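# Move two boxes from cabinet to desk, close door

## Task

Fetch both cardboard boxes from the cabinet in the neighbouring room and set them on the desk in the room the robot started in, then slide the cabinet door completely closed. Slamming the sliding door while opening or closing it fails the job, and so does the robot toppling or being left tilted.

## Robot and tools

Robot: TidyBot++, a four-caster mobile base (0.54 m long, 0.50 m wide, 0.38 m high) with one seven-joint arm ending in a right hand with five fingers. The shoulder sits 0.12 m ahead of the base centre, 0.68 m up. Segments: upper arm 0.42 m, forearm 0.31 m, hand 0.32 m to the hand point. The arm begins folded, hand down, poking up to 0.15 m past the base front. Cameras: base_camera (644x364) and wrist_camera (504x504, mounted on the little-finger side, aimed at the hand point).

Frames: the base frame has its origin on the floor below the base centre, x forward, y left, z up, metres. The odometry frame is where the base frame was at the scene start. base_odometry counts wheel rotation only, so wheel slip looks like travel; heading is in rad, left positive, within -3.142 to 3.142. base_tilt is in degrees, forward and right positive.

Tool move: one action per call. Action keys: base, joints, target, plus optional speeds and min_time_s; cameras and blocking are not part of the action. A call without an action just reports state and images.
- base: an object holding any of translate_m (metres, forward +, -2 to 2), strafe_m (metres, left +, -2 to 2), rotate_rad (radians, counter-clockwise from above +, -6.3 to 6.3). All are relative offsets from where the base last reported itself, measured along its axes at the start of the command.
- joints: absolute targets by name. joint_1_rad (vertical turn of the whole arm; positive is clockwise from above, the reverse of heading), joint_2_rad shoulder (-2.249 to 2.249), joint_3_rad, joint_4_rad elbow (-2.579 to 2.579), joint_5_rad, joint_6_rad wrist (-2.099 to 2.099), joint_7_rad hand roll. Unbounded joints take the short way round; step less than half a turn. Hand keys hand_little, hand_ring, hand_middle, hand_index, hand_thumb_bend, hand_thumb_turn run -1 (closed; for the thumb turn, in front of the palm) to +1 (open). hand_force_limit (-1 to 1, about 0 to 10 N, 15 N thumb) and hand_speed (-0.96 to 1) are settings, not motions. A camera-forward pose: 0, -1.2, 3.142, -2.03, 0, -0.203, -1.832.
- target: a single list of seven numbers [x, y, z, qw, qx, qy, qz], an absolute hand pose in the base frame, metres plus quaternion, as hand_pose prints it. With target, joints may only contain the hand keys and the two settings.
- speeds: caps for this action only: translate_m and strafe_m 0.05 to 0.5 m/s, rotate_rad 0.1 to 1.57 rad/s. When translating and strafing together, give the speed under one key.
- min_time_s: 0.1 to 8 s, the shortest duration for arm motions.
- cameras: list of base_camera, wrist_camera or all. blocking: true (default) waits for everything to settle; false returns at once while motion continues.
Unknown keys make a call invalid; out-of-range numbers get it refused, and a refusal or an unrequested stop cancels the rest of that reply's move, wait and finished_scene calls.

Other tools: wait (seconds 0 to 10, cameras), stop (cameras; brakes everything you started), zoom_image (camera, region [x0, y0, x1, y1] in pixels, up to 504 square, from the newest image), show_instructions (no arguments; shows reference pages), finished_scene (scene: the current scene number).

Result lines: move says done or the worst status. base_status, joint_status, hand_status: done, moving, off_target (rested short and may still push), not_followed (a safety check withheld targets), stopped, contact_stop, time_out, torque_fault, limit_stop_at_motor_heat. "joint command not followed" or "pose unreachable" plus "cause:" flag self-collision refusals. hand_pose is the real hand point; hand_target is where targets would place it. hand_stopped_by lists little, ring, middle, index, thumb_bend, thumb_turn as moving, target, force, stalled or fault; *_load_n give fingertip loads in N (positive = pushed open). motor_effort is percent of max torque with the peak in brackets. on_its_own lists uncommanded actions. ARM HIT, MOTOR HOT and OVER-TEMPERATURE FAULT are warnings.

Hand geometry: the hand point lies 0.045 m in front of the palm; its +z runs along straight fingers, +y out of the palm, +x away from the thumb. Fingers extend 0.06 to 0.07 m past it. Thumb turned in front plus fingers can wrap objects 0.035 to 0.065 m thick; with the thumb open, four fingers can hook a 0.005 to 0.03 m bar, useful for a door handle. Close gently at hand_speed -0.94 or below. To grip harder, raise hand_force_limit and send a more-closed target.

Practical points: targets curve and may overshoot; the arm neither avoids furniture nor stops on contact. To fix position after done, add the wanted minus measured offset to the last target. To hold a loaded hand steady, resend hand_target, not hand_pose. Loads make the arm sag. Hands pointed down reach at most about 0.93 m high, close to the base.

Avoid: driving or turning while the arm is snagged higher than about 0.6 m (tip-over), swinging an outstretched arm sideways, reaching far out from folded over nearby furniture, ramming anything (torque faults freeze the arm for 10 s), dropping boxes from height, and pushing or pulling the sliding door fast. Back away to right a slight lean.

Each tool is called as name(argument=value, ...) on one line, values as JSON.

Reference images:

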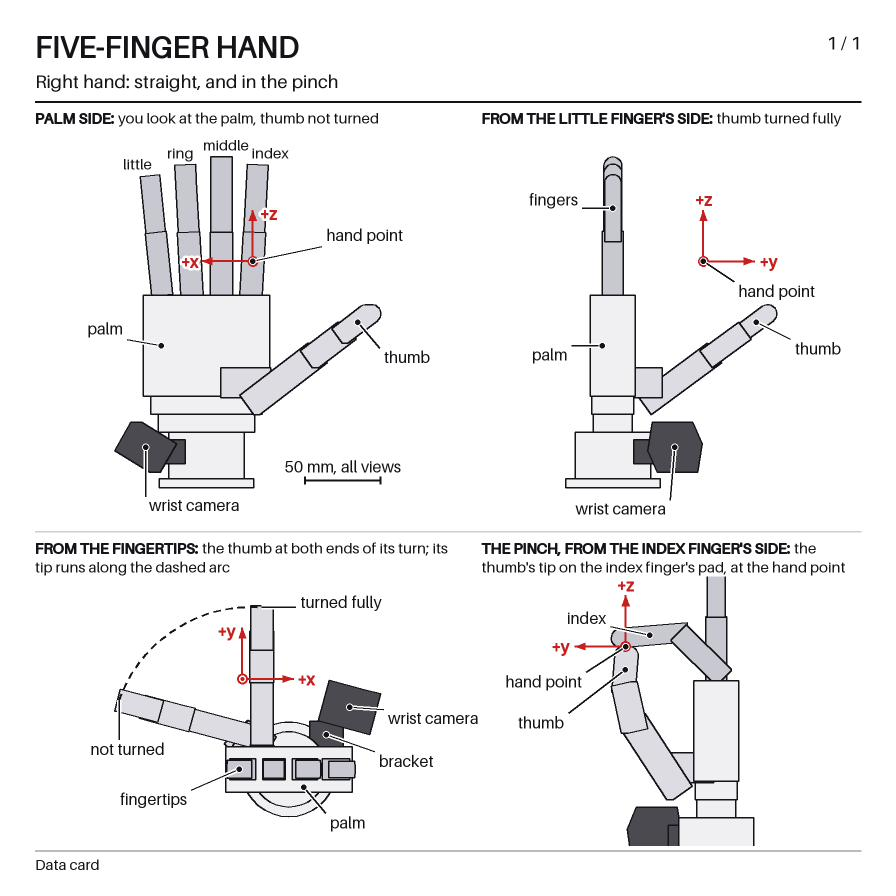

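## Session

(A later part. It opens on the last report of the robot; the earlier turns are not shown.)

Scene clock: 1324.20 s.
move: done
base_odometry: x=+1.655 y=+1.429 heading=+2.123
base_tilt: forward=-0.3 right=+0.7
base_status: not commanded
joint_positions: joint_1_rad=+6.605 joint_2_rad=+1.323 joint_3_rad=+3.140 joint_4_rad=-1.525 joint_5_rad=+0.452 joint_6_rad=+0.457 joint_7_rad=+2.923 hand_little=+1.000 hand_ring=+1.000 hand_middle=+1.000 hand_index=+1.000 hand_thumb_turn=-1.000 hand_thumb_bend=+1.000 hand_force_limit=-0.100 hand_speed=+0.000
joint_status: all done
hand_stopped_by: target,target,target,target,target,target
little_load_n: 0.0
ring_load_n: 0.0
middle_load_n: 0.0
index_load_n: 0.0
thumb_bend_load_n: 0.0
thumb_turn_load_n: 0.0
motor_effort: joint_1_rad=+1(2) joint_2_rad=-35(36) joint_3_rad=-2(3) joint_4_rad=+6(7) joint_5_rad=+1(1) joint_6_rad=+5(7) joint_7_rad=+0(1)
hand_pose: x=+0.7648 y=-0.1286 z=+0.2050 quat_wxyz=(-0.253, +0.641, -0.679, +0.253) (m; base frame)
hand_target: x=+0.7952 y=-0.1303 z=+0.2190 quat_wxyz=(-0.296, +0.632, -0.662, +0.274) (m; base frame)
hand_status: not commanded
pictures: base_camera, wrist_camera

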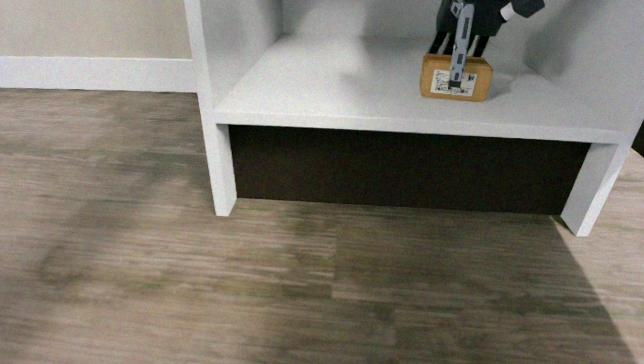

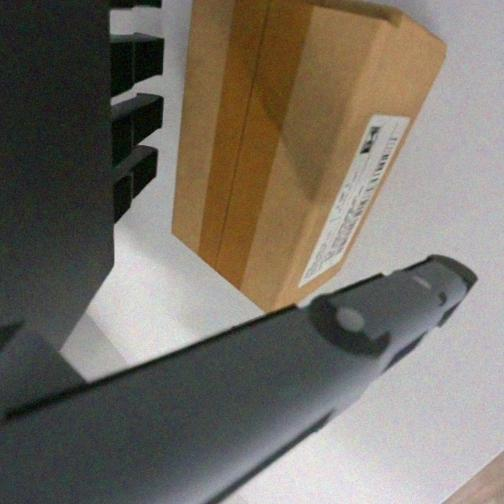

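move(joints={"joint_1_rad": 0.375}, min_time_s=1, cameras=["all"])

zoom_image(camera="base_camera", region=[340, 0, 560, 140])

Scene clock: 1329.90 s.
move: done
base_odometry: x=+1.655 y=+1.429 heading=+2.123
base_tilt: forward=-0.2 right=+0.7
base_status: not commanded
joint_positions: joint_1_rad=+6.635 joint_2_rad=+1.323 joint_3_rad=+3.140 joint_4_rad=-1.525 joint_5_rad=+0.452 joint_6_rad=+0.458 joint_7_rad=+2.923 hand_little=+1.000 hand_ring=+1.000 hand_middle=+1.000 hand_index=+1.000 hand_thumb_turn=-1.000 hand_thumb_bend=+1.000 hand_force_limit=-0.100 hand_speed=+0.000
joint_status: all done
hand_stopped_by: target,target,target,target,target,target
little_load_n: 0.0
ring_load_n: 0.0
middle_load_n: 0.0
index_load_n: 0.0
thumb_bend_load_n: 0.0
thumb_turn_load_n: 0.0
motor_effort: joint_1_rad=+1(2) joint_2_rad=-35(36) joint_3_rad=-2(3) joint_4_rad=+6(6) joint_5_rad=+1(2) joint_6_rad=+5(6) joint_7_rad=+0(1)
hand_pose: x=+0.7609 y=-0.1474 z=+0.2050 quat_wxyz=(-0.250, +0.631, -0.688, +0.257) (m; base frame)
hand_target: x=+0.7903 y=-0.1539 z=+0.2190 quat_wxyz=(-0.291, +0.620, -0.673, +0.279) (m; base frame)
hand_status: not commanded
pictures: base_camera, wrist_camera

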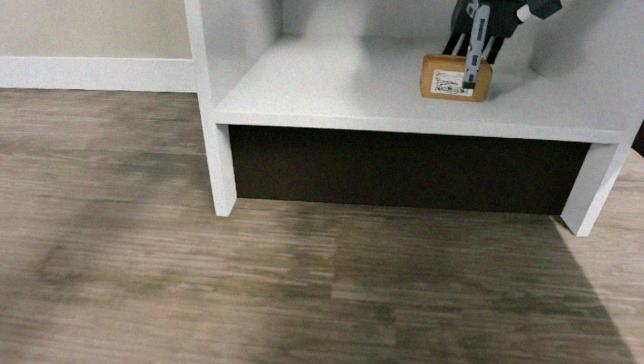

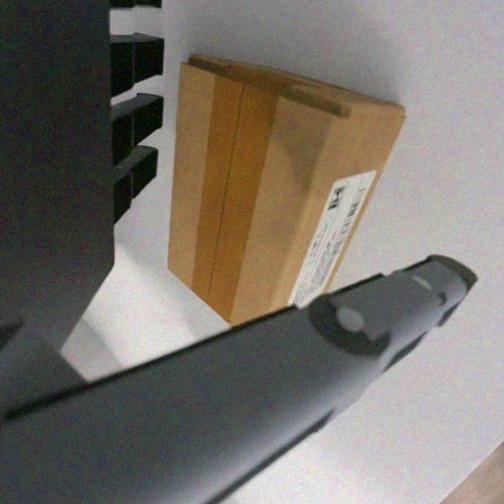

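Scaled by 2.291.

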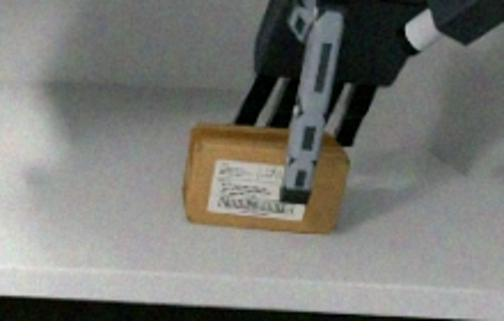

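move(base={"strafe_m": 0.008}, speeds={"strafe_m": 0.05}, joints={"hand_speed": -0.9, "hand_force_limit": -0.6, "hand_index": 0.5, "hand_middle": 0.5, "hand_ring": 0.5, "hand_little": 0.6}, cameras=["all"])

zoom_image(camera="base_camera", region=[340, 0, 560, 140])

Scene clock: 1336.30 s.
move: done
base_odometry: x=+1.648 y=+1.425 heading=+2.123
base_tilt: forward=-0.2 right=+0.7
base_status: done
joint_positions: joint_1_rad=+6.639 joint_2_rad=+1.324 joint_3_rad=+3.140 joint_4_rad=-1.524 joint_5_rad=+0.452 joint_6_rad=+0.459 joint_7_rad=+2.923 hand_little=+0.600 hand_ring=+0.500 hand_middle=+0.500 hand_index=+0.500 hand_thumb_turn=-1.000 hand_thumb_bend=+1.000 hand_force_limit=-0.600 hand_speed=-0.900
joint_status: all done
hand_stopped_by: target,target,target,target,target,target
little_load_n: 0.0
ring_load_n: 0.0
middle_load_n: 0.0
index_load_n: 0.0
thumb_bend_load_n: 0.0
thumb_turn_load_n: 0.0
motor_effort: joint_1_rad=+1(4) joint_2_rad=-36(36) joint_3_rad=-2(3) joint_4_rad=+6(7) joint_5_rad=+1(2) joint_6_rad=+5(6) joint_7_rad=+1(1)
hand_pose: x=+0.7607 y=-0.1503 z=+0.2048 quat_wxyz=(-0.250, +0.629, -0.689, +0.258) (m; base frame)
hand_target: x=+0.7903 y=-0.1539 z=+0.2190 quat_wxyz=(-0.291, +0.620, -0.673, +0.279) (m; base frame)
hand_status: not commanded
pictures: base_camera, wrist_camera

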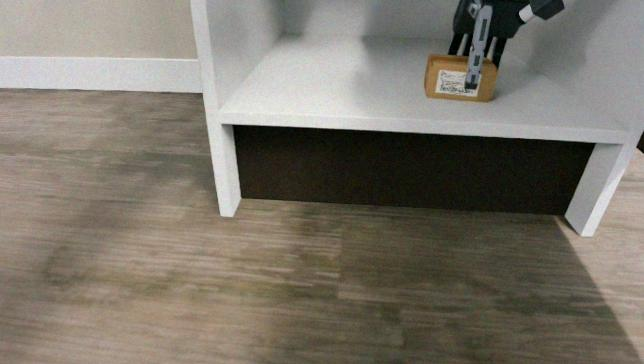

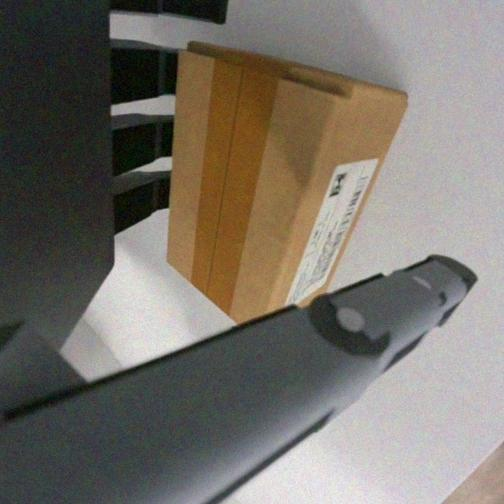

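Scaled by 2.291.

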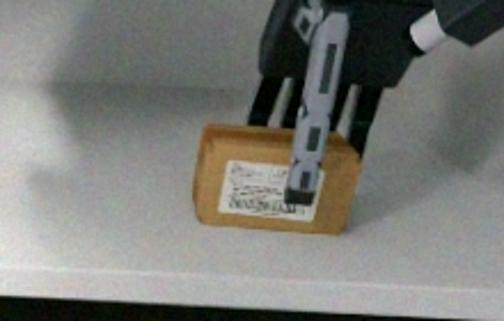

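move(joints={"hand_index": -0.1, "hand_middle": -0.1, "hand_ring": -0.1}, cameras=["all"])

zoom_image(camera="base_camera", region=[340, 0, 560, 140])

Scene clock: 1344.33 s.
move: off_target
base_odometry: x=+1.648 y=+1.425 heading=+2.123
base_tilt: forward=-0.2 right=+0.7
base_status: not commanded
joint_positions: joint_1_rad=+6.639 joint_2_rad=+1.325 joint_3_rad=+3.140 joint_4_rad=-1.523 joint_5_rad=+0.452 joint_6_rad=+0.460 joint_7_rad=+2.923 hand_little=+0.600 hand_ring=+0.045 hand_middle=+0.110 hand_index=+0.101 hand_thumb_turn=-1.000 hand_thumb_bend=+1.000 hand_force_limit=-0.600 hand_speed=-0.900
joint_status: hand_ring off_target (ended at +0.045, target -0.100); hand_middle off_target (ended at +0.110, target -0.100); hand_index off_target (ended at +0.101, target -0.100)
hand_stopped_by: target,force,force,force,target,target
little_load_n: 0.0
ring_load_n: 3.5
middle_load_n: 1.5
index_load_n: 3.5
thumb_bend_load_n: 1.5
thumb_turn_load_n: 0.5
motor_effort: joint_1_rad=+0(2) joint_2_rad=-35(36) joint_3_rad=-2(3) joint_4_rad=+6(6) joint_5_rad=+1(2) joint_6_rad=+5(6) joint_7_rad=+1(1)
hand_pose: x=+0.7608 y=-0.1502 z=+0.2046 quat_wxyz=(-0.250, +0.629, -0.689, +0.258) (m; base frame)
hand_target: x=+0.7903 y=-0.1539 z=+0.2190 quat_wxyz=(-0.291, +0.620, -0.673, +0.279) (m; base frame)
hand_status: not commanded
pictures: base_camera, wrist_camera

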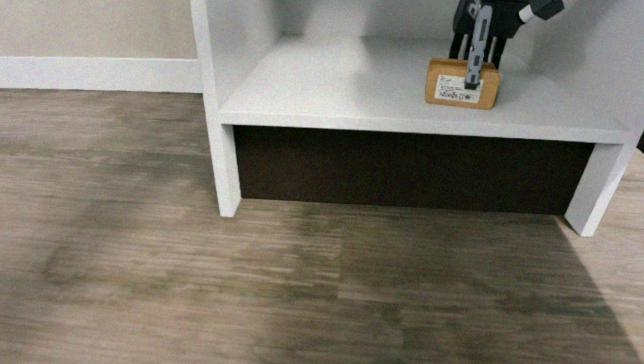

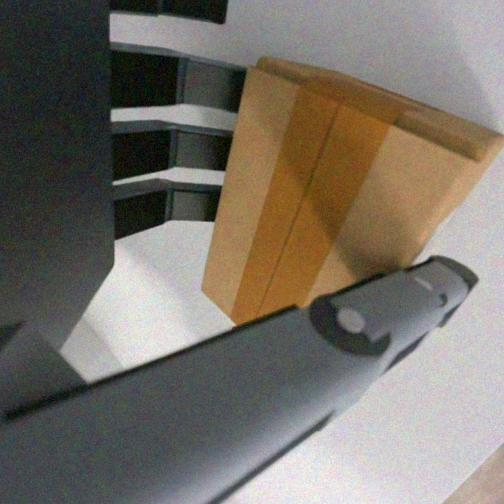

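Scaled by 2.291.

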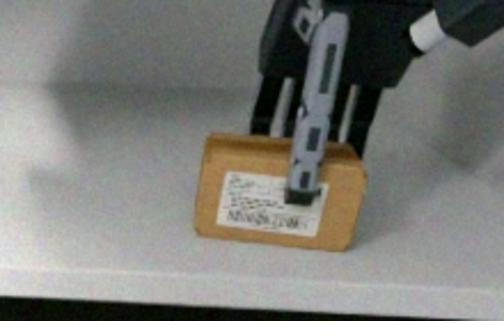

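move(joints={"hand_index": -0.3, "hand_middle": -0.3, "hand_ring": -0.3, "hand_force_limit": -0.1})

move(joints={"joint_2_rad": 1.22, "joint_4_rad": -1.555, "joint_6_rad": 0.5}, min_time_s=3, cameras=["all"])

zoom_image(camera="base_camera", region=[340, 0, 560, 140])

Scene clock: 1348.73 s.
move: off_target
base_odometry: x=+1.648 y=+1.425 heading=+2.123
base_tilt: forward=-0.2 right=+0.7
base_status: not commanded
joint_positions: joint_1_rad=+6.639 joint_2_rad=+1.325 joint_3_rad=+3.140 joint_4_rad=-1.523 joint_5_rad=+0.452 joint_6_rad=+0.460 joint_7_rad=+2.923 hand_little=+0.600 hand_ring=+0.038 hand_middle=+0.095 hand_index=+0.094 hand_thumb_turn=-1.000 hand_thumb_bend=+1.001 hand_force_limit=-0.100 hand_speed=-0.900
joint_status: hand_ring off_target (ended at +0.038, target -0.300); hand_middle off_target (ended at +0.095, target -0.300); hand_index off_target (ended at +0.094, target -0.300); the others done
hand_stopped_by: target,force,force,force,target,target
little_load_n: 0.0
ring_load_n: 4.5
middle_load_n: 7.0
index_load_n: 5.0
thumb_bend_load_n: 2.0
thumb_turn_load_n: 0.5
motor_effort: joint_1_rad=+1(2) joint_2_rad=-35(36) joint_3_rad=-2(3) joint_4_rad=+6(6) joint_5_rad=+2(2) joint_6_rad=+6(6) joint_7_rad=+0(1)
hand_pose: x=+0.7607 y=-0.1502 z=+0.2045 quat_wxyz=(-0.250, +0.629, -0.689, +0.258) (m; base frame)
hand_target: x=+0.7903 y=-0.1539 z=+0.2190 quat_wxyz=(-0.291, +0.620, -0.673, +0.279) (m; base frame)
hand_status: not commanded
pictures: none

Scene clock: 1352.03 s.
move: done
base_odometry: x=+1.648 y=+1.425 heading=+2.123
base_tilt: forward=-0.2 right=+0.7
base_status: not commanded
joint_positions: joint_1_rad=+6.639 joint_2_rad=+1.274 joint_3_rad=+3.140 joint_4_rad=-1.529 joint_5_rad=+0.452 joint_6_rad=+0.460 joint_7_rad=+2.923 hand_little=+0.600 hand_ring=+0.038 hand_middle=+0.095 hand_index=+0.094 hand_thumb_turn=-1.000 hand_thumb_bend=+1.001 hand_force_limit=-0.100 hand_speed=-0.900
joint_status: all done
hand_stopped_by: target,force,force,force,target,target
little_load_n: 0.0
ring_load_n: 4.0
middle_load_n: 7.0
index_load_n: 5.0
thumb_bend_load_n: 2.0
thumb_turn_load_n: 1.0
motor_effort: joint_1_rad=+0(2) joint_2_rad=-36(37) joint_3_rad=-2(3) joint_4_rad=+7(8) joint_5_rad=+0(2) joint_6_rad=+6(7) joint_7_rad=+0(1)
hand_pose: x=+0.7795 y=-0.1572 z=+0.2368 quat_wxyz=(-0.259, +0.626, -0.682, +0.276) (m; base frame)
hand_target: x=+0.7925 y=-0.1621 z=+0.2730 quat_wxyz=(-0.284, +0.621, -0.671, +0.290) (m; base frame)
hand_status: not commanded
pictures: base_camera, wrist_camera

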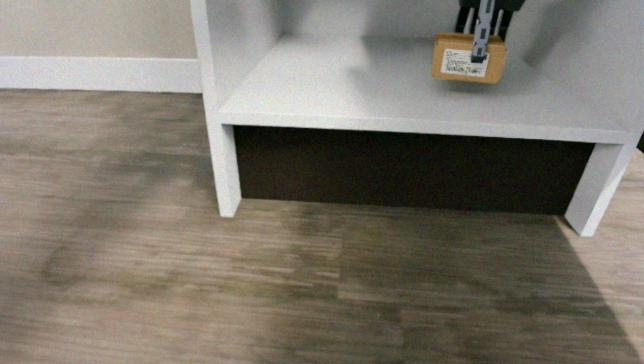

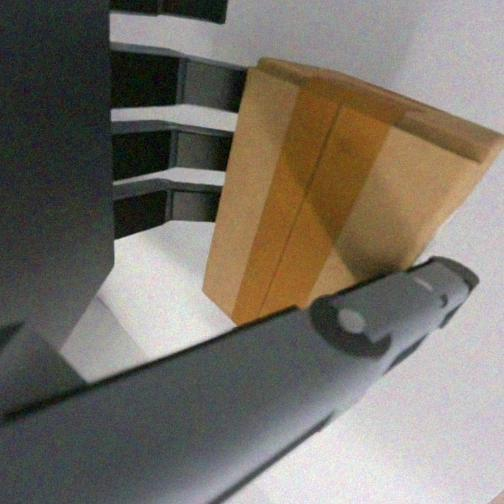

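Scaled by 2.291.

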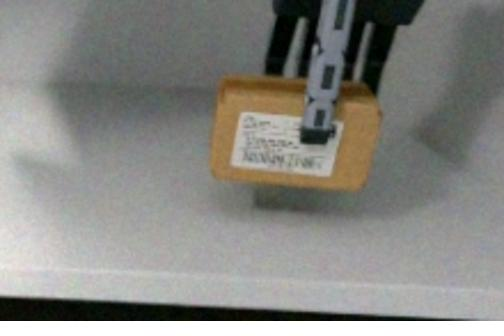

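move(joints={"joint_2_rad": 1.16, "joint_4_rad": -1.595, "joint_6_rad": 0.48}, min_time_s=2)

move(base={"translate_m": -0.55}, speeds={"translate_m": 0.2}, cameras=["all"])

Scene clock: 1357.03 s.
move: done
base_odometry: x=+1.648 y=+1.425 heading=+2.123
base_tilt: forward=-0.2 right=+0.7
base_status: not commanded
joint_positions: joint_1_rad=+6.639 joint_2_rad=+1.214 joint_3_rad=+3.140 joint_4_rad=-1.569 joint_5_rad=+0.452 joint_6_rad=+0.460 joint_7_rad=+2.923 hand_little=+0.600 hand_ring=+0.038 hand_middle=+0.095 hand_index=+0.094 hand_thumb_turn=-1.000 hand_thumb_bend=+1.001 hand_force_limit=-0.100 hand_speed=-0.900
joint_status: all done
hand_stopped_by: target,force,force,force,target,target
little_load_n: 0.0
ring_load_n: 4.5
middle_load_n: 7.0
index_load_n: 4.5
thumb_bend_load_n: 2.0
thumb_turn_load_n: 1.0
motor_effort: joint_1_rad=+1(2) joint_2_rad=-37(37) joint_3_rad=-2(3) joint_4_rad=+7(8) joint_5_rad=+0(1) joint_6_rad=+6(7) joint_7_rad=+1(1)
hand_pose: x=+0.7827 y=-0.1583 z=+0.2661 quat_wxyz=(-0.264, +0.624, -0.678, +0.285) (m; base frame)
hand_target: x=+0.7890 y=-0.1640 z=+0.2984 quat_wxyz=(-0.280, +0.621, -0.671, +0.293) (m; base frame)
hand_status: not commanded
pictures: none

Scene clock: 1360.50 s.
move: done
base_odometry: x=+1.936 y=+0.957 heading=+2.123
base_tilt: forward=-0.2 right=+0.7
base_status: done
joint_positions: joint_1_rad=+6.642 joint_2_rad=+1.212 joint_3_rad=+3.140 joint_4_rad=-1.576 joint_5_rad=+0.452 joint_6_rad=+0.460 joint_7_rad=+2.923 hand_little=+0.600 hand_ring=+0.038 hand_middle=+0.095 hand_index=+0.094 hand_thumb_turn=-1.000 hand_thumb_bend=+1.001 hand_force_limit=-0.100 hand_speed=-0.900
joint_status: not commanded
hand_stopped_by: target,force,force,force,target,target
little_load_n: 0.0
ring_load_n: 4.5
middle_load_n: 7.0
index_load_n: 5.0
thumb_bend_load_n: 2.0
thumb_turn_load_n: 1.0
motor_effort: joint_1_rad=+2(3) joint_2_rad=-36(37) joint_3_rad=-2(3) joint_4_rad=+7(8) joint_5_rad=+0(2) joint_6_rad=+6(7) joint_7_rad=+0(1)
hand_pose: x=+0.7793 y=-0.1592 z=+0.2659 quat_wxyz=(-0.262, +0.623, -0.680, +0.283) (m; base frame)
hand_target: x=+0.7890 y=-0.1640 z=+0.2984 quat_wxyz=(-0.280, +0.621, -0.671, +0.293) (m; base frame)
hand_status: not commanded
pictures: base_camera, wrist_camera

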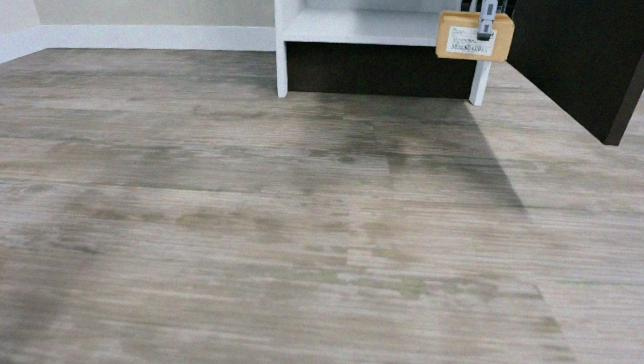

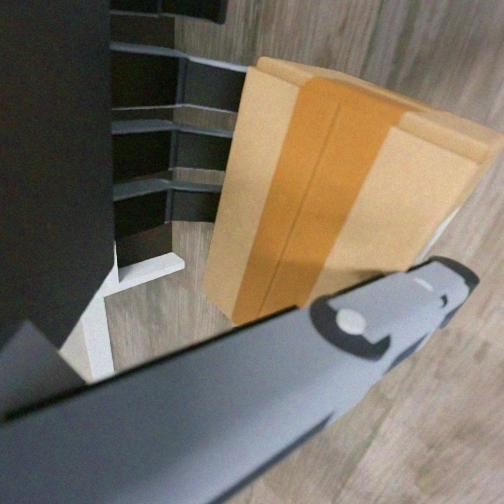

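move(base={"translate_m": -0.579}, speeds={"translate_m": 0.25}, joints={"joint_1_rad": 0.04, "joint_2_rad": -0.02, "joint_4_rad": -1.63, "joint_5_rad": 0.0, "joint_6_rad": -0.66, "joint_7_rad": 3.142}, min_time_s=4, cameras=["all"])

move(base={"rotate_rad": 1.571}, speeds={"rotate_rad": 0.7}, cameras=["base_camera"])

Scene clock: 1368.87 s.
move: done
base_odometry: x=+2.240 y=+0.463 heading=+2.123
base_tilt: forward=-0.2 right=+0.6
base_status: done
joint_positions: joint_1_rad=+6.347 joint_2_rad=+0.002 joint_3_rad=+3.140 joint_4_rad=-1.602 joint_5_rad=+0.071 joint_6_rad=-0.577 joint_7_rad=+3.089 hand_little=+0.600 hand_ring=+0.038 hand_middle=+0.095 hand_index=+0.094 hand_thumb_turn=-1.000 hand_thumb_bend=+1.001 hand_force_limit=-0.100 hand_speed=-0.900
joint_status: all done
hand_stopped_by: target,force,force,force,target,target
little_load_n: 0.0
ring_load_n: 4.0
middle_load_n: 7.0
index_load_n: 4.5
thumb_bend_load_n: 2.0
thumb_turn_load_n: 1.0
motor_effort: joint_1_rad=+2(4) joint_2_rad=-17(39) joint_3_rad=+0(2) joint_4_rad=+16(17) joint_5_rad=+1(3) joint_6_rad=+7(8) joint_7_rad=+0(2)
hand_pose: x=+0.6644 y=-0.0150 z=+0.8573 quat_wxyz=(-0.303, +0.603, -0.650, +0.349) (m; base frame)
hand_target: x=+0.6334 y=+0.0114 z=+0.8368 quat_wxyz=(-0.292, +0.628, -0.654, +0.305) (m; base frame)
hand_status: not commanded
pictures: base_camera, wrist_camera

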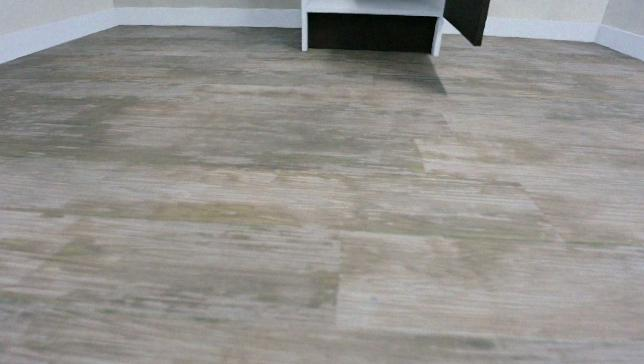

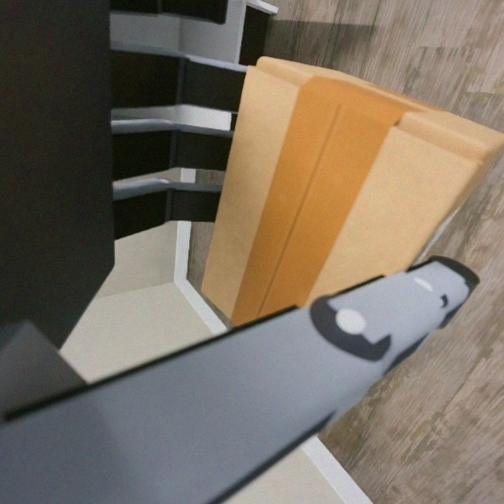

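Scene clock: 1371.87 s.
move: done
base_odometry: x=+2.240 y=+0.463 heading=-2.590
base_tilt: forward=-0.2 right=+0.7
base_status: done
joint_positions: joint_1_rad=+6.336 joint_2_rad=+0.002 joint_3_rad=+3.141 joint_4_rad=-1.602 joint_5_rad=+0.065 joint_6_rad=-0.578 joint_7_rad=+3.090 hand_little=+0.600 hand_ring=+0.038 hand_middle=+0.095 hand_index=+0.094 hand_thumb_turn=-1.000 hand_thumb_bend=+1.001 hand_force_limit=-0.100 hand_speed=-0.900
joint_status: not commanded
hand_stopped_by: target,force,force,force,target,target
little_load_n: 0.0
ring_load_n: 4.5
middle_load_n: 7.0
index_load_n: 5.0
thumb_bend_load_n: 1.5
thumb_turn_load_n: 1.0
motor_effort: joint_1_rad=+1(4) joint_2_rad=-16(18) joint_3_rad=+0(2) joint_4_rad=+16(17) joint_5_rad=+1(2) joint_6_rad=+6(7) joint_7_rad=+0(2)
hand_pose: x=+0.6644 y=-0.0077 z=+0.8571 quat_wxyz=(-0.306, +0.606, -0.648, +0.346) (m; base frame)
hand_target: x=+0.6334 y=+0.0114 z=+0.8368 quat_wxyz=(-0.292, +0.628, -0.654, +0.305) (m; base frame)
hand_status: not commanded
pictures: base_camera

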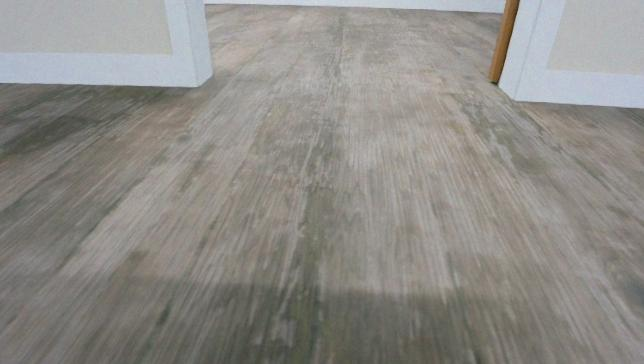

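move(base={"translate_m": 0.8, "strafe_m": -0.018}, speeds={"translate_m": 0.35}, joints={"joint_5_rad": -0.06, "joint_7_rad": 3.18}, cameras=["base_camera"])

Scene clock: 1378.57 s.
move: done
base_odometry: x=+1.549 y=+0.059 heading=-2.589
base_tilt: forward=-0.2 right=+0.7
base_status: done
joint_positions: joint_1_rad=+6.336 joint_2_rad=-0.002 joint_3_rad=+3.141 joint_4_rad=-1.604 joint_5_rad=-0.004 joint_6_rad=-0.581 joint_7_rad=+3.135 hand_little=+0.600 hand_ring=+0.038 hand_middle=+0.095 hand_index=+0.094 hand_thumb_turn=-1.000 hand_thumb_bend=+1.001 hand_force_limit=-0.100 hand_speed=-0.900
joint_status: all done
hand_stopped_by: target,force,force,force,target,target
little_load_n: 0.0
ring_load_n: 4.5
middle_load_n: 7.0
index_load_n: 5.0
thumb_bend_load_n: 2.0
thumb_turn_load_n: 1.0
motor_effort: joint_1_rad=+1(3) joint_2_rad=-16(19) joint_3_rad=+0(2) joint_4_rad=+16(17) joint_5_rad=+0(2) joint_6_rad=+7(8) joint_7_rad=+0(1)
hand_pose: x=+0.6624 y=+0.0052 z=+0.8589 quat_wxyz=(-0.320, +0.608, -0.646, +0.332) (m; base frame)
hand_target: x=+0.6332 y=+0.0238 z=+0.8381 quat_wxyz=(-0.306, +0.630, -0.651, +0.292) (m; base frame)
hand_status: not commanded
pictures: base_camera

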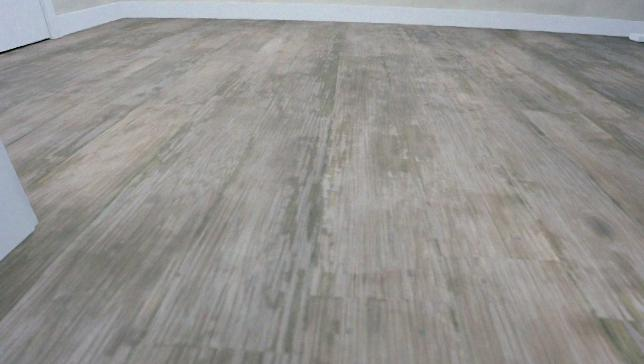

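move(base={"translate_m": 1.743}, speeds={"translate_m": 0.35})

move(base={"rotate_rad": -1.571}, speeds={"rotate_rad": 0.7}, joints={"joint_2_rad": 0.29, "joint_4_rad": -0.39, "joint_6_rad": -1.74}, min_time_s=4, cameras=["all"])

Scene clock: 1388.83 s.
move: done
base_odometry: x=+0.065 y=-0.856 heading=-2.589
base_tilt: forward=-0.2 right=+0.6
base_status: done
joint_positions: joint_1_rad=+6.336 joint_2_rad=-0.005 joint_3_rad=+3.141 joint_4_rad=-1.605 joint_5_rad=-0.004 joint_6_rad=-0.583 joint_7_rad=+3.135 hand_little=+0.600 hand_ring=+0.038 hand_middle=+0.095 hand_index=+0.094 hand_thumb_turn=-1.000 hand_thumb_bend=+1.001 hand_force_limit=-0.100 hand_speed=-0.900
joint_status: not commanded
hand_stopped_by: target,force,force,force,target,target
little_load_n: 0.0
ring_load_n: 4.5
middle_load_n: 7.0
index_load_n: 4.5
thumb_bend_load_n: 2.0
thumb_turn_load_n: 1.0
motor_effort: joint_1_rad=+1(2) joint_2_rad=-17(19) joint_3_rad=+0(1) joint_4_rad=+16(17) joint_5_rad=+1(2) joint_6_rad=+6(8) joint_7_rad=+0(1)
hand_pose: x=+0.6614 y=+0.0052 z=+0.8597 quat_wxyz=(-0.320, +0.608, -0.646, +0.333) (m; base frame)
hand_target: x=+0.6332 y=+0.0238 z=+0.8381 quat_wxyz=(-0.306, +0.630, -0.651, +0.292) (m; base frame)
hand_status: not commanded
pictures: none

Scene clock: 1393.40 s.
move: done
base_odometry: x=+0.065 y=-0.856 heading=+2.124
base_tilt: forward=-0.2 right=+0.6
base_status: done
joint_positions: joint_1_rad=+6.334 joint_2_rad=+0.279 joint_3_rad=+3.141 joint_4_rad=-0.437 joint_5_rad=-0.004 joint_6_rad=-1.658 joint_7_rad=+3.135 hand_little=+0.600 hand_ring=+0.038 hand_middle=+0.095 hand_index=+0.094 hand_thumb_turn=-1.000 hand_thumb_bend=+1.001 hand_force_limit=-0.100 hand_speed=-0.900
joint_status: all done
hand_stopped_by: target,force,force,force,target,target
little_load_n: 0.0
ring_load_n: 4.5
middle_load_n: 7.0
index_load_n: 5.0
thumb_bend_load_n: 2.0
thumb_turn_load_n: 1.0
motor_effort: joint_1_rad=+1(4) joint_2_rad=-20(21) joint_3_rad=-1(3) joint_4_rad=+11(18) joint_5_rad=+1(2) joint_6_rad=+5(8) joint_7_rad=+0(1)
hand_pose: x=+0.6226 y=+0.0085 z=+1.0502 quat_wxyz=(-0.260, +0.637, -0.673, +0.269) (m; base frame)
hand_target: x=+0.6035 y=+0.0287 z=+1.0486 quat_wxyz=(-0.258, +0.671, -0.651, +0.242) (m; base frame)
hand_status: not commanded
pictures: base_camera, wrist_camera

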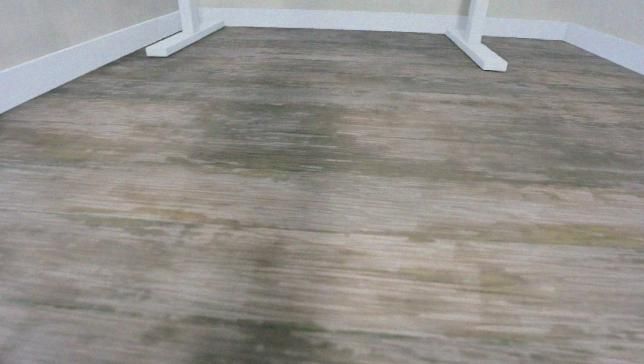

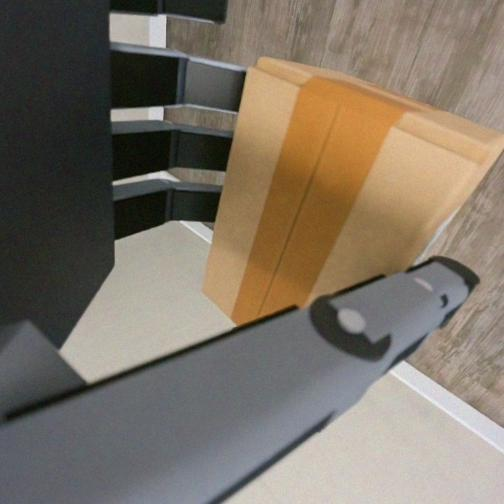

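move(base={"translate_m": 0.6}, speeds={"translate_m": 0.3})

move(base={"translate_m": 0.5}, speeds={"translate_m": 0.15}, cameras=["all"])

Scene clock: 1400.47 s.
move: done
base_odometry: x=-0.250 y=-0.345 heading=+2.123
base_tilt: forward=-0.2 right=+0.7
base_status: done
joint_positions: joint_1_rad=+6.334 joint_2_rad=+0.298 joint_3_rad=+3.141 joint_4_rad=-0.434 joint_5_rad=-0.004 joint_6_rad=-1.662 joint_7_rad=+3.135 hand_little=+0.600 hand_ring=+0.038 hand_middle=+0.095 hand_index=+0.094 hand_thumb_turn=-1.000 hand_thumb_bend=+1.001 hand_force_limit=-0.100 hand_speed=-0.900
joint_status: not commanded
hand_stopped_by: target,force,force,force,target,target
little_load_n: 0.0
ring_load_n: 4.5
middle_load_n: 7.0
index_load_n: 5.0
thumb_bend_load_n: 2.0
thumb_turn_load_n: 1.0
motor_effort: joint_1_rad=+1(2) joint_2_rad=-20(24) joint_3_rad=+0(2) joint_4_rad=+12(12) joint_5_rad=+0(2) joint_6_rad=+5(7) joint_7_rad=+0(1)
hand_pose: x=+0.6286 y=+0.0082 z=+1.0410 quat_wxyz=(-0.254, +0.640, -0.676, +0.263) (m; base frame)
hand_target: x=+0.6035 y=+0.0287 z=+1.0486 quat_wxyz=(-0.258, +0.671, -0.651, +0.242) (m; base frame)
hand_status: not commanded
pictures: none

Scene clock: 1404.47 s.
move: done
base_odometry: x=-0.512 y=+0.081 heading=+2.122
base_tilt: forward=-0.3 right=+0.7
base_status: done
joint_positions: joint_1_rad=+6.334 joint_2_rad=+0.302 joint_3_rad=+3.141 joint_4_rad=-0.433 joint_5_rad=-0.004 joint_6_rad=-1.664 joint_7_rad=+3.135 hand_little=+0.600 hand_ring=+0.038 hand_middle=+0.095 hand_index=+0.094 hand_thumb_turn=-1.000 hand_thumb_bend=+1.001 hand_force_limit=-0.100 hand_speed=-0.900
joint_status: not commanded
hand_stopped_by: target,force,force,force,target,target
little_load_n: 0.0
ring_load_n: 4.0
middle_load_n: 7.0
index_load_n: 5.0
thumb_bend_load_n: 2.0
thumb_turn_load_n: 1.0
motor_effort: joint_1_rad=+1(2) joint_2_rad=-21(24) joint_3_rad=-1(2) joint_4_rad=+11(12) joint_5_rad=+1(2) joint_6_rad=+5(6) joint_7_rad=+0(1)
hand_pose: x=+0.6295 y=+0.0082 z=+1.0392 quat_wxyz=(-0.252, +0.640, -0.677, +0.261) (m; base frame)
hand_target: x=+0.6035 y=+0.0287 z=+1.0486 quat_wxyz=(-0.258, +0.671, -0.651, +0.242) (m; base frame)
hand_status: not commanded
pictures: base_camera, wrist_camera

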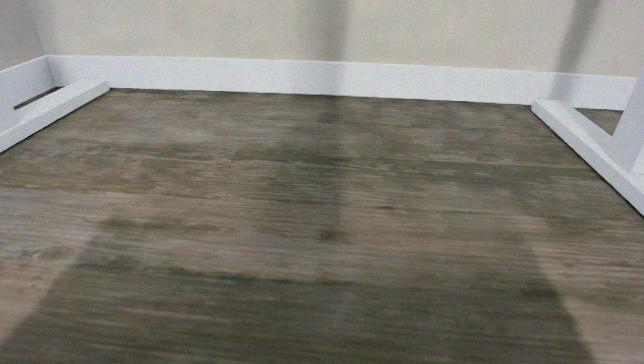

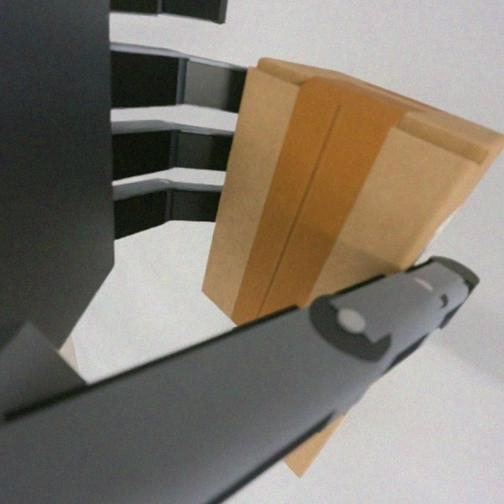

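move(joints={"joint_2_rad": 0.19, "joint_4_rad": -0.66, "joint_6_rad": -1.50}, min_time_s=3)

move(joints={"joint_2_rad": 0.115, "joint_4_rad": -0.83, "joint_6_rad": -1.33}, min_time_s=3, cameras=["wrist_camera"])

Scene clock: 1412.10 s.
move: done
base_odometry: x=-0.512 y=+0.081 heading=+2.122
base_tilt: forward=-0.2 right=+0.7
base_status: not commanded
joint_positions: joint_1_rad=+6.334 joint_2_rad=+0.228 joint_3_rad=+3.141 joint_4_rad=-0.633 joint_5_rad=-0.004 joint_6_rad=-1.591 joint_7_rad=+3.135 hand_little=+0.600 hand_ring=+0.038 hand_middle=+0.095 hand_index=+0.094 hand_thumb_turn=-1.000 hand_thumb_bend=+1.001 hand_force_limit=-0.100 hand_speed=-0.900
joint_status: all done
hand_stopped_by: target,force,force,force,target,target
little_load_n: 0.0
ring_load_n: 4.5
middle_load_n: 7.0
index_load_n: 5.0
thumb_bend_load_n: 2.0
thumb_turn_load_n: 1.0
motor_effort: joint_1_rad=+1(2) joint_2_rad=-19(21) joint_3_rad=-1(2) joint_4_rad=+12(13) joint_5_rad=+1(2) joint_6_rad=+5(7) joint_7_rad=+0(1)
hand_pose: x=+0.6124 y=+0.0091 z=+1.0099 quat_wxyz=(-0.235, +0.647, -0.684, +0.243) (m; base frame)
hand_target: x=+0.6208 y=+0.0291 z=+1.0342 quat_wxyz=(-0.282, +0.658, -0.646, +0.264) (m; base frame)
hand_status: not commanded
pictures: none

Scene clock: 1415.40 s.
move: done
base_odometry: x=-0.512 y=+0.081 heading=+2.122
base_tilt: forward=-0.3 right=+0.7
base_status: not commanded
joint_positions: joint_1_rad=+6.334 joint_2_rad=+0.152 joint_3_rad=+3.141 joint_4_rad=-0.802 joint_5_rad=-0.004 joint_6_rad=-1.422 joint_7_rad=+3.135 hand_little=+0.600 hand_ring=+0.038 hand_middle=+0.095 hand_index=+0.094 hand_thumb_turn=-1.000 hand_thumb_bend=+1.001 hand_force_limit=-0.100 hand_speed=-0.900
joint_status: all done
hand_stopped_by: target,force,force,force,target,target
little_load_n: 0.0
ring_load_n: 4.5
middle_load_n: 7.0
index_load_n: 4.5
thumb_bend_load_n: 2.0
thumb_turn_load_n: 1.0
motor_effort: joint_1_rad=+1(2) joint_2_rad=-18(21) joint_3_rad=-1(2) joint_4_rad=+13(14) joint_5_rad=+1(2) joint_6_rad=+6(7) joint_7_rad=+0(1)
hand_pose: x=+0.6201 y=+0.0087 z=+1.0057 quat_wxyz=(-0.260, +0.637, -0.674, +0.268) (m; base frame)
hand_target: x=+0.6281 y=+0.0289 z=+1.0306 quat_wxyz=(-0.306, +0.645, -0.638, +0.288) (m; base frame)
hand_status: not commanded
pictures: wrist_camera

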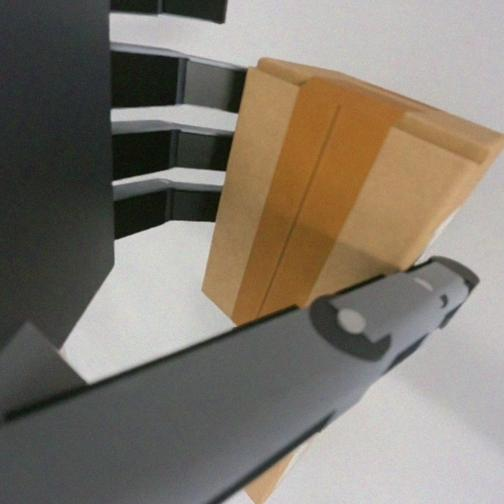

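move(joints={"joint_2_rad": 0.086, "joint_4_rad": -0.925, "joint_6_rad": -1.275}, min_time_s=2)

move(joints={"joint_2_rad": 0.075, "joint_4_rad": -0.96, "joint_6_rad": -1.26}, min_time_s=2, cameras=["wrist_camera"])

Scene clock: 1422.67 s.
move: done
base_odometry: x=-0.512 y=+0.081 heading=+2.122
base_tilt: forward=-0.2 right=+0.7
base_status: not commanded
joint_positions: joint_1_rad=+6.334 joint_2_rad=+0.123 joint_3_rad=+3.141 joint_4_rad=-0.897 joint_5_rad=-0.004 joint_6_rad=-1.367 joint_7_rad=+3.135 hand_little=+0.600 hand_ring=+0.038 hand_middle=+0.095 hand_index=+0.094 hand_thumb_turn=-1.000 hand_thumb_bend=+1.001 hand_force_limit=-0.100 hand_speed=-0.900
joint_status: all done
hand_stopped_by: target,force,force,force,target,target
little_load_n: 0.0
ring_load_n: 4.5
middle_load_n: 7.0
index_load_n: 5.0
thumb_bend_load_n: 2.0
thumb_turn_load_n: 1.0
motor_effort: joint_1_rad=+1(2) joint_2_rad=-18(19) joint_3_rad=-1(1) joint_4_rad=+14(15) joint_5_rad=+1(2) joint_6_rad=+6(7) joint_7_rad=-1(1)
hand_pose: x=+0.6165 y=+0.0089 z=+0.9883 quat_wxyz=(-0.256, +0.639, -0.675, +0.265) (m; base frame)
hand_target: x=+0.6248 y=+0.0289 z=+1.0124 quat_wxyz=(-0.303, +0.645, -0.641, +0.284) (m; base frame)
hand_status: not commanded
pictures: none

Scene clock: 1424.97 s.
move: done
base_odometry: x=-0.512 y=+0.081 heading=+2.122
base_tilt: forward=-0.2 right=+0.7
base_status: not commanded
joint_positions: joint_1_rad=+6.334 joint_2_rad=+0.106 joint_3_rad=+3.141 joint_4_rad=-0.926 joint_5_rad=-0.004 joint_6_rad=-1.344 joint_7_rad=+3.135 hand_little=+0.600 hand_ring=+0.038 hand_middle=+0.095 hand_index=+0.094 hand_thumb_turn=-1.000 hand_thumb_bend=+1.001 hand_force_limit=-0.100 hand_speed=-0.900
joint_status: all done
hand_stopped_by: target,force,force,force,target,target
little_load_n: 0.0
ring_load_n: 4.0
middle_load_n: 7.0
index_load_n: 5.0
thumb_bend_load_n: 1.5
thumb_turn_load_n: 0.5
motor_effort: joint_1_rad=+0(2) joint_2_rad=-16(18) joint_3_rad=-1(1) joint_4_rad=+13(15) joint_5_rad=+1(2) joint_6_rad=+4(7) joint_7_rad=+0(1)
hand_pose: x=+0.6142 y=+0.0090 z=+0.9880 quat_wxyz=(-0.260, +0.637, -0.674, +0.269) (m; base frame)
hand_target: x=+0.6219 y=+0.0290 z=+1.0045 quat_wxyz=(-0.301, +0.646, -0.643, +0.281) (m; base frame)
hand_status: not commanded
pictures: wrist_camera

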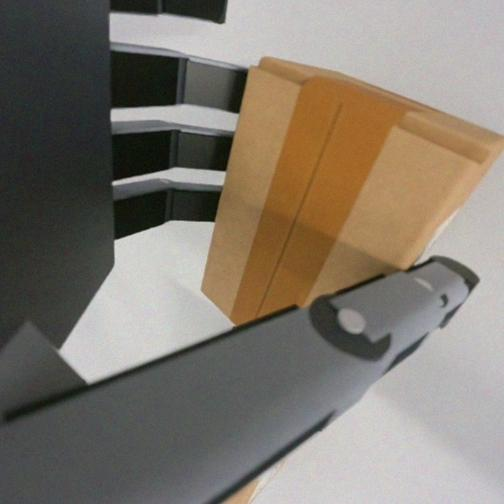

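move(joints={"hand_index": 0.4, "hand_middle": 0.4, "hand_ring": 0.4}, cameras=["wrist_camera"])

move(joints={"hand_index": 1, "hand_middle": 1, "hand_ring": 1, "hand_little": 1, "hand_speed": 0})

move(joints={"joint_2_rad": 0.17, "joint_4_rad": -0.70, "joint_6_rad": -1.50}, min_time_s=2.5)

move(joints={"joint_2_rad": 0.28, "joint_4_rad": -0.39, "joint_6_rad": -1.72}, min_time_s=2.5, cameras=["wrist_camera"])

Scene clock: 1430.37 s.
move: done
base_odometry: x=-0.512 y=+0.081 heading=+2.122
base_tilt: forward=-0.2 right=+0.7
base_status: not commanded
joint_positions: joint_1_rad=+6.334 joint_2_rad=+0.106 joint_3_rad=+3.141 joint_4_rad=-0.929 joint_5_rad=-0.004 joint_6_rad=-1.344 joint_7_rad=+3.135 hand_little=+0.600 hand_ring=+0.400 hand_middle=+0.400 hand_index=+0.400 hand_thumb_turn=-1.000 hand_thumb_bend=+1.000 hand_force_limit=-0.100 hand_speed=-0.900
joint_status: all done
hand_stopped_by: target,target,target,target,target,target
little_load_n: 0.0
ring_load_n: 0.0
middle_load_n: 0.0
index_load_n: 0.0
thumb_bend_load_n: 0.0
thumb_turn_load_n: 0.0
motor_effort: joint_1_rad=+1(2) joint_2_rad=-17(17) joint_3_rad=-1(1) joint_4_rad=+13(14) joint_5_rad=+1(2) joint_6_rad=+4(7) joint_7_rad=+0(1)
hand_pose: x=+0.6139 y=+0.0091 z=+0.9869 quat_wxyz=(-0.259, +0.638, -0.674, +0.268) (m; base frame)
hand_target: x=+0.6219 y=+0.0290 z=+1.0045 quat_wxyz=(-0.301, +0.646, -0.643, +0.281) (m; base frame)
hand_status: not commanded
pictures: wrist_camera

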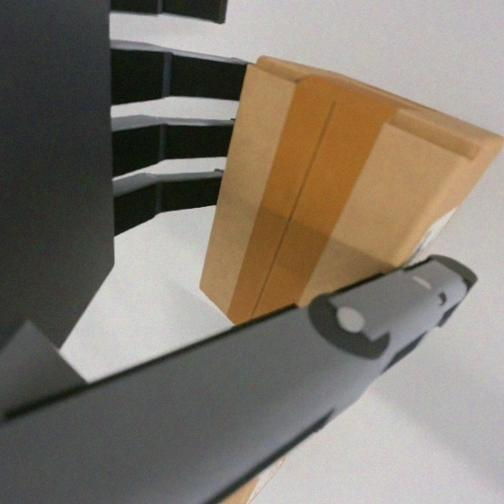

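Scene clock: 1431.07 s.
move: done
base_odometry: x=-0.512 y=+0.081 heading=+2.122
base_tilt: forward=-0.3 right=+0.7
base_status: not commanded
joint_positions: joint_1_rad=+6.334 joint_2_rad=+0.105 joint_3_rad=+3.141 joint_4_rad=-0.929 joint_5_rad=-0.004 joint_6_rad=-1.343 joint_7_rad=+3.135 hand_little=+1.000 hand_ring=+1.000 hand_middle=+1.000 hand_index=+1.000 hand_thumb_turn=-1.000 hand_thumb_bend=+1.000 hand_force_limit=-0.100 hand_speed=+0.000
joint_status: all done
hand_stopped_by: target,target,target,target,target,target
little_load_n: 0.0
ring_load_n: 0.0
middle_load_n: 0.0
index_load_n: 0.0
thumb_bend_load_n: 0.0
thumb_turn_load_n: 0.0
motor_effort: joint_1_rad=+1(2) joint_2_rad=-16(17) joint_3_rad=+0(1) joint_4_rad=+13(14) joint_5_rad=+0(2) joint_6_rad=+5(6) joint_7_rad=+0(1)
hand_pose: x=+0.6141 y=+0.0090 z=+0.9869 quat_wxyz=(-0.259, +0.637, -0.674, +0.268) (m; base frame)
hand_target: x=+0.6219 y=+0.0290 z=+1.0045 quat_wxyz=(-0.301, +0.646, -0.643, +0.281) (m; base frame)
hand_status: not commanded
pictures: none

Scene clock: 1433.87 s.
move: done
base_odometry: x=-0.512 y=+0.081 heading=+2.122
base_tilt: forward=-0.3 right=+0.7
base_status: not commanded
joint_positions: joint_1_rad=+6.334 joint_2_rad=+0.154 joint_3_rad=+3.141 joint_4_rad=-0.746 joint_5_rad=-0.004 joint_6_rad=-1.416 joint_7_rad=+3.135 hand_little=+1.000 hand_ring=+1.000 hand_middle=+1.000 hand_index=+1.000 hand_thumb_turn=-1.000 hand_thumb_bend=+1.000 hand_force_limit=-0.100 hand_speed=+0.000
joint_status: all done
hand_stopped_by: target,target,target,target,target,target
little_load_n: 0.0
ring_load_n: 0.0
middle_load_n: 0.0
index_load_n: 0.0
thumb_bend_load_n: 0.0
thumb_turn_load_n: 0.0
motor_effort: joint_1_rad=+1(2) joint_2_rad=-17(18) joint_3_rad=-1(1) joint_4_rad=+13(14) joint_5_rad=+1(2) joint_6_rad=+6(7) joint_7_rad=-1(1)
hand_pose: x=+0.6269 y=+0.0084 z=+1.0305 quat_wxyz=(-0.279, +0.629, -0.666, +0.288) (m; base frame)
hand_target: x=+0.6112 y=+0.0295 z=+1.0274 quat_wxyz=(-0.276, +0.661, -0.649, +0.257) (m; base frame)
hand_status: not commanded
pictures: none

Scene clock: 1436.67 s.
move: done
base_odometry: x=-0.512 y=+0.081 heading=+2.122
base_tilt: forward=-0.2 right=+0.7
base_status: not commanded
joint_positions: joint_1_rad=+6.334 joint_2_rad=+0.264 joint_3_rad=+3.141 joint_4_rad=-0.433 joint_5_rad=-0.004 joint_6_rad=-1.636 joint_7_rad=+3.135 hand_little=+1.000 hand_ring=+1.000 hand_middle=+1.000 hand_index=+1.000 hand_thumb_turn=-1.000 hand_thumb_bend=+1.000 hand_force_limit=-0.100 hand_speed=+0.000
joint_status: all done
hand_stopped_by: target,target,target,target,target,target
little_load_n: 0.0
ring_load_n: 0.0
middle_load_n: 0.0
index_load_n: 0.0
thumb_bend_load_n: 0.0
thumb_turn_load_n: 0.0
motor_effort: joint_1_rad=+1(2) joint_2_rad=-19(19) joint_3_rad=-1(1) joint_4_rad=+11(13) joint_5_rad=+1(2) joint_6_rad=+6(7) joint_7_rad=+0(1)
hand_pose: x=+0.6233 y=+0.0085 z=+1.0632 quat_wxyz=(-0.273, +0.632, -0.668, +0.283) (m; base frame)
hand_target: x=+0.6054 y=+0.0288 z=+1.0568 quat_wxyz=(-0.268, +0.667, -0.647, +0.252) (m; base frame)
hand_status: not commanded
pictures: wrist_camera

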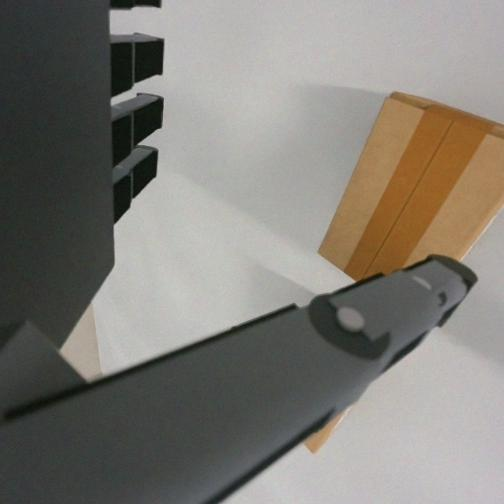

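move(base={"translate_m": -0.55}, speeds={"translate_m": 0.3})

move(base={"translate_m": -0.548}, speeds={"translate_m": 0.4}, joints={"joint_1_rad": 0.0, "joint_2_rad": -0.02, "joint_4_rad": -1.63, "joint_6_rad": -0.66, "joint_7_rad": 3.142}, cameras=["all"])

move(base={"rotate_rad": -1.571}, speeds={"rotate_rad": 1.0}, cameras=["base_camera"])

Scene clock: 1468.87 s.
move: done
base_odometry: x=-0.224 y=-0.388 heading=+2.122
base_tilt: forward=-0.3 right=+0.7
base_status: done
joint_positions: joint_1_rad=+6.334 joint_2_rad=+0.282 joint_3_rad=+3.141 joint_4_rad=-0.429 joint_5_rad=-0.004 joint_6_rad=-1.641 joint_7_rad=+3.135 hand_little=+1.000 hand_ring=+1.000 hand_middle=+1.000 hand_index=+1.000 hand_thumb_turn=-1.000 hand_thumb_bend=+1.000 hand_force_limit=-0.100 hand_speed=+0.000
joint_status: not commanded
hand_stopped_by: target,target,target,target,target,target
little_load_n: -0.5
ring_load_n: 0.0
middle_load_n: 0.0
index_load_n: 0.0
thumb_bend_load_n: 0.0
thumb_turn_load_n: 0.0
motor_effort: joint_1_rad=+1(3) joint_2_rad=-19(22) joint_3_rad=+0(1) joint_4_rad=+11(12) joint_5_rad=+1(2) joint_6_rad=+6(6) joint_7_rad=-1(1)
hand_pose: x=+0.6289 y=+0.0083 z=+1.0549 quat_wxyz=(-0.267, +0.634, -0.670, +0.277) (m; base frame)
hand_target: x=+0.6054 y=+0.0288 z=+1.0568 quat_wxyz=(-0.268, +0.667, -0.647, +0.252) (m; base frame)
hand_status: not commanded
pictures: none

Scene clock: 1471.70 s.
move: done
base_odometry: x=+0.063 y=-0.855 heading=+2.121
base_tilt: forward=-0.3 right=+0.7
base_status: done
joint_positions: joint_1_rad=+6.309 joint_2_rad=+0.001 joint_3_rad=+3.141 joint_4_rad=-1.599 joint_5_rad=-0.004 joint_6_rad=-0.750 joint_7_rad=+3.135 hand_little=+1.000 hand_ring=+1.000 hand_middle=+1.000 hand_index=+1.000 hand_thumb_turn=-1.000 hand_thumb_bend=+1.000 hand_force_limit=-0.100 hand_speed=+0.000
joint_status: all done
hand_stopped_by: target,target,target,target,target,target
little_load_n: 0.0
ring_load_n: 0.0
middle_load_n: 0.0
index_load_n: 0.0
thumb_bend_load_n: 0.0
thumb_turn_load_n: 0.0
motor_effort: joint_1_rad=+1(2) joint_2_rad=-15(23) joint_3_rad=-1(2) joint_4_rad=+15(16) joint_5_rad=+1(2) joint_6_rad=+5(7) joint_7_rad=+0(2)
hand_pose: x=+0.6215 y=+0.0206 z=+0.8244 quat_wxyz=(-0.271, +0.641, -0.664, +0.274) (m; base frame)
hand_target: x=+0.6326 y=+0.0466 z=+0.8391 quat_wxyz=(-0.317, +0.631, -0.650, +0.280) (m; base frame)
hand_status: not commanded
pictures: base_camera, wrist_camera

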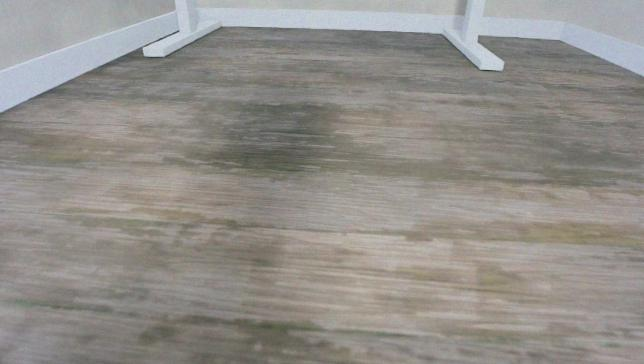

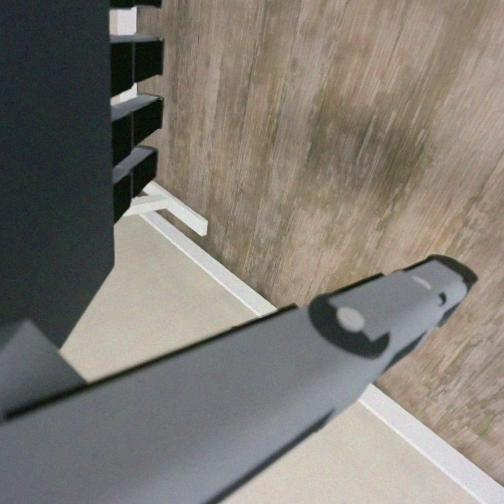

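Scene clock: 1474.20 s.
move: done
base_odometry: x=+0.063 y=-0.855 heading=+0.550
base_tilt: forward=-0.2 right=+0.7
base_status: done
joint_positions: joint_1_rad=+6.299 joint_2_rad=+0.001 joint_3_rad=+3.141 joint_4_rad=-1.599 joint_5_rad=-0.004 joint_6_rad=-0.745 joint_7_rad=+3.135 hand_little=+1.000 hand_ring=+1.000 hand_middle=+1.000 hand_index=+1.000 hand_thumb_turn=-1.000 hand_thumb_bend=+1.000 hand_force_limit=-0.100 hand_speed=+0.000
joint_status: not commanded
hand_stopped_by: target,target,target,target,target,target
little_load_n: 0.0
ring_load_n: 0.0
middle_load_n: 0.0
index_load_n: 0.0
thumb_bend_load_n: 0.0
thumb_turn_load_n: 0.0
motor_effort: joint_1_rad=+1(3) joint_2_rad=-15(17) joint_3_rad=-1(2) joint_4_rad=+15(16) joint_5_rad=+0(2) joint_6_rad=+6(6) joint_7_rad=+0(1)
hand_pose: x=+0.6224 y=+0.0258 z=+0.8252 quat_wxyz=(-0.274, +0.644, -0.660, +0.274) (m; base frame)
hand_target: x=+0.6326 y=+0.0466 z=+0.8391 quat_wxyz=(-0.317, +0.631, -0.650, +0.280) (m; base frame)
hand_status: not commanded
pictures: base_camera

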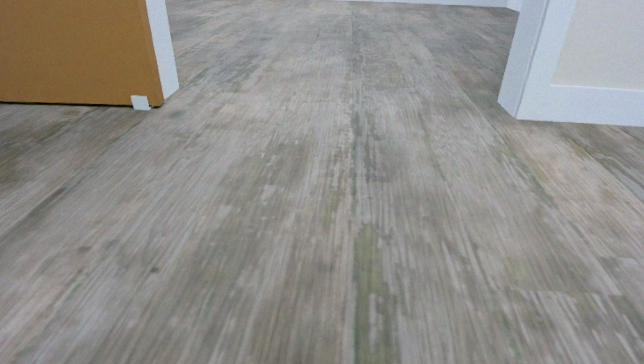

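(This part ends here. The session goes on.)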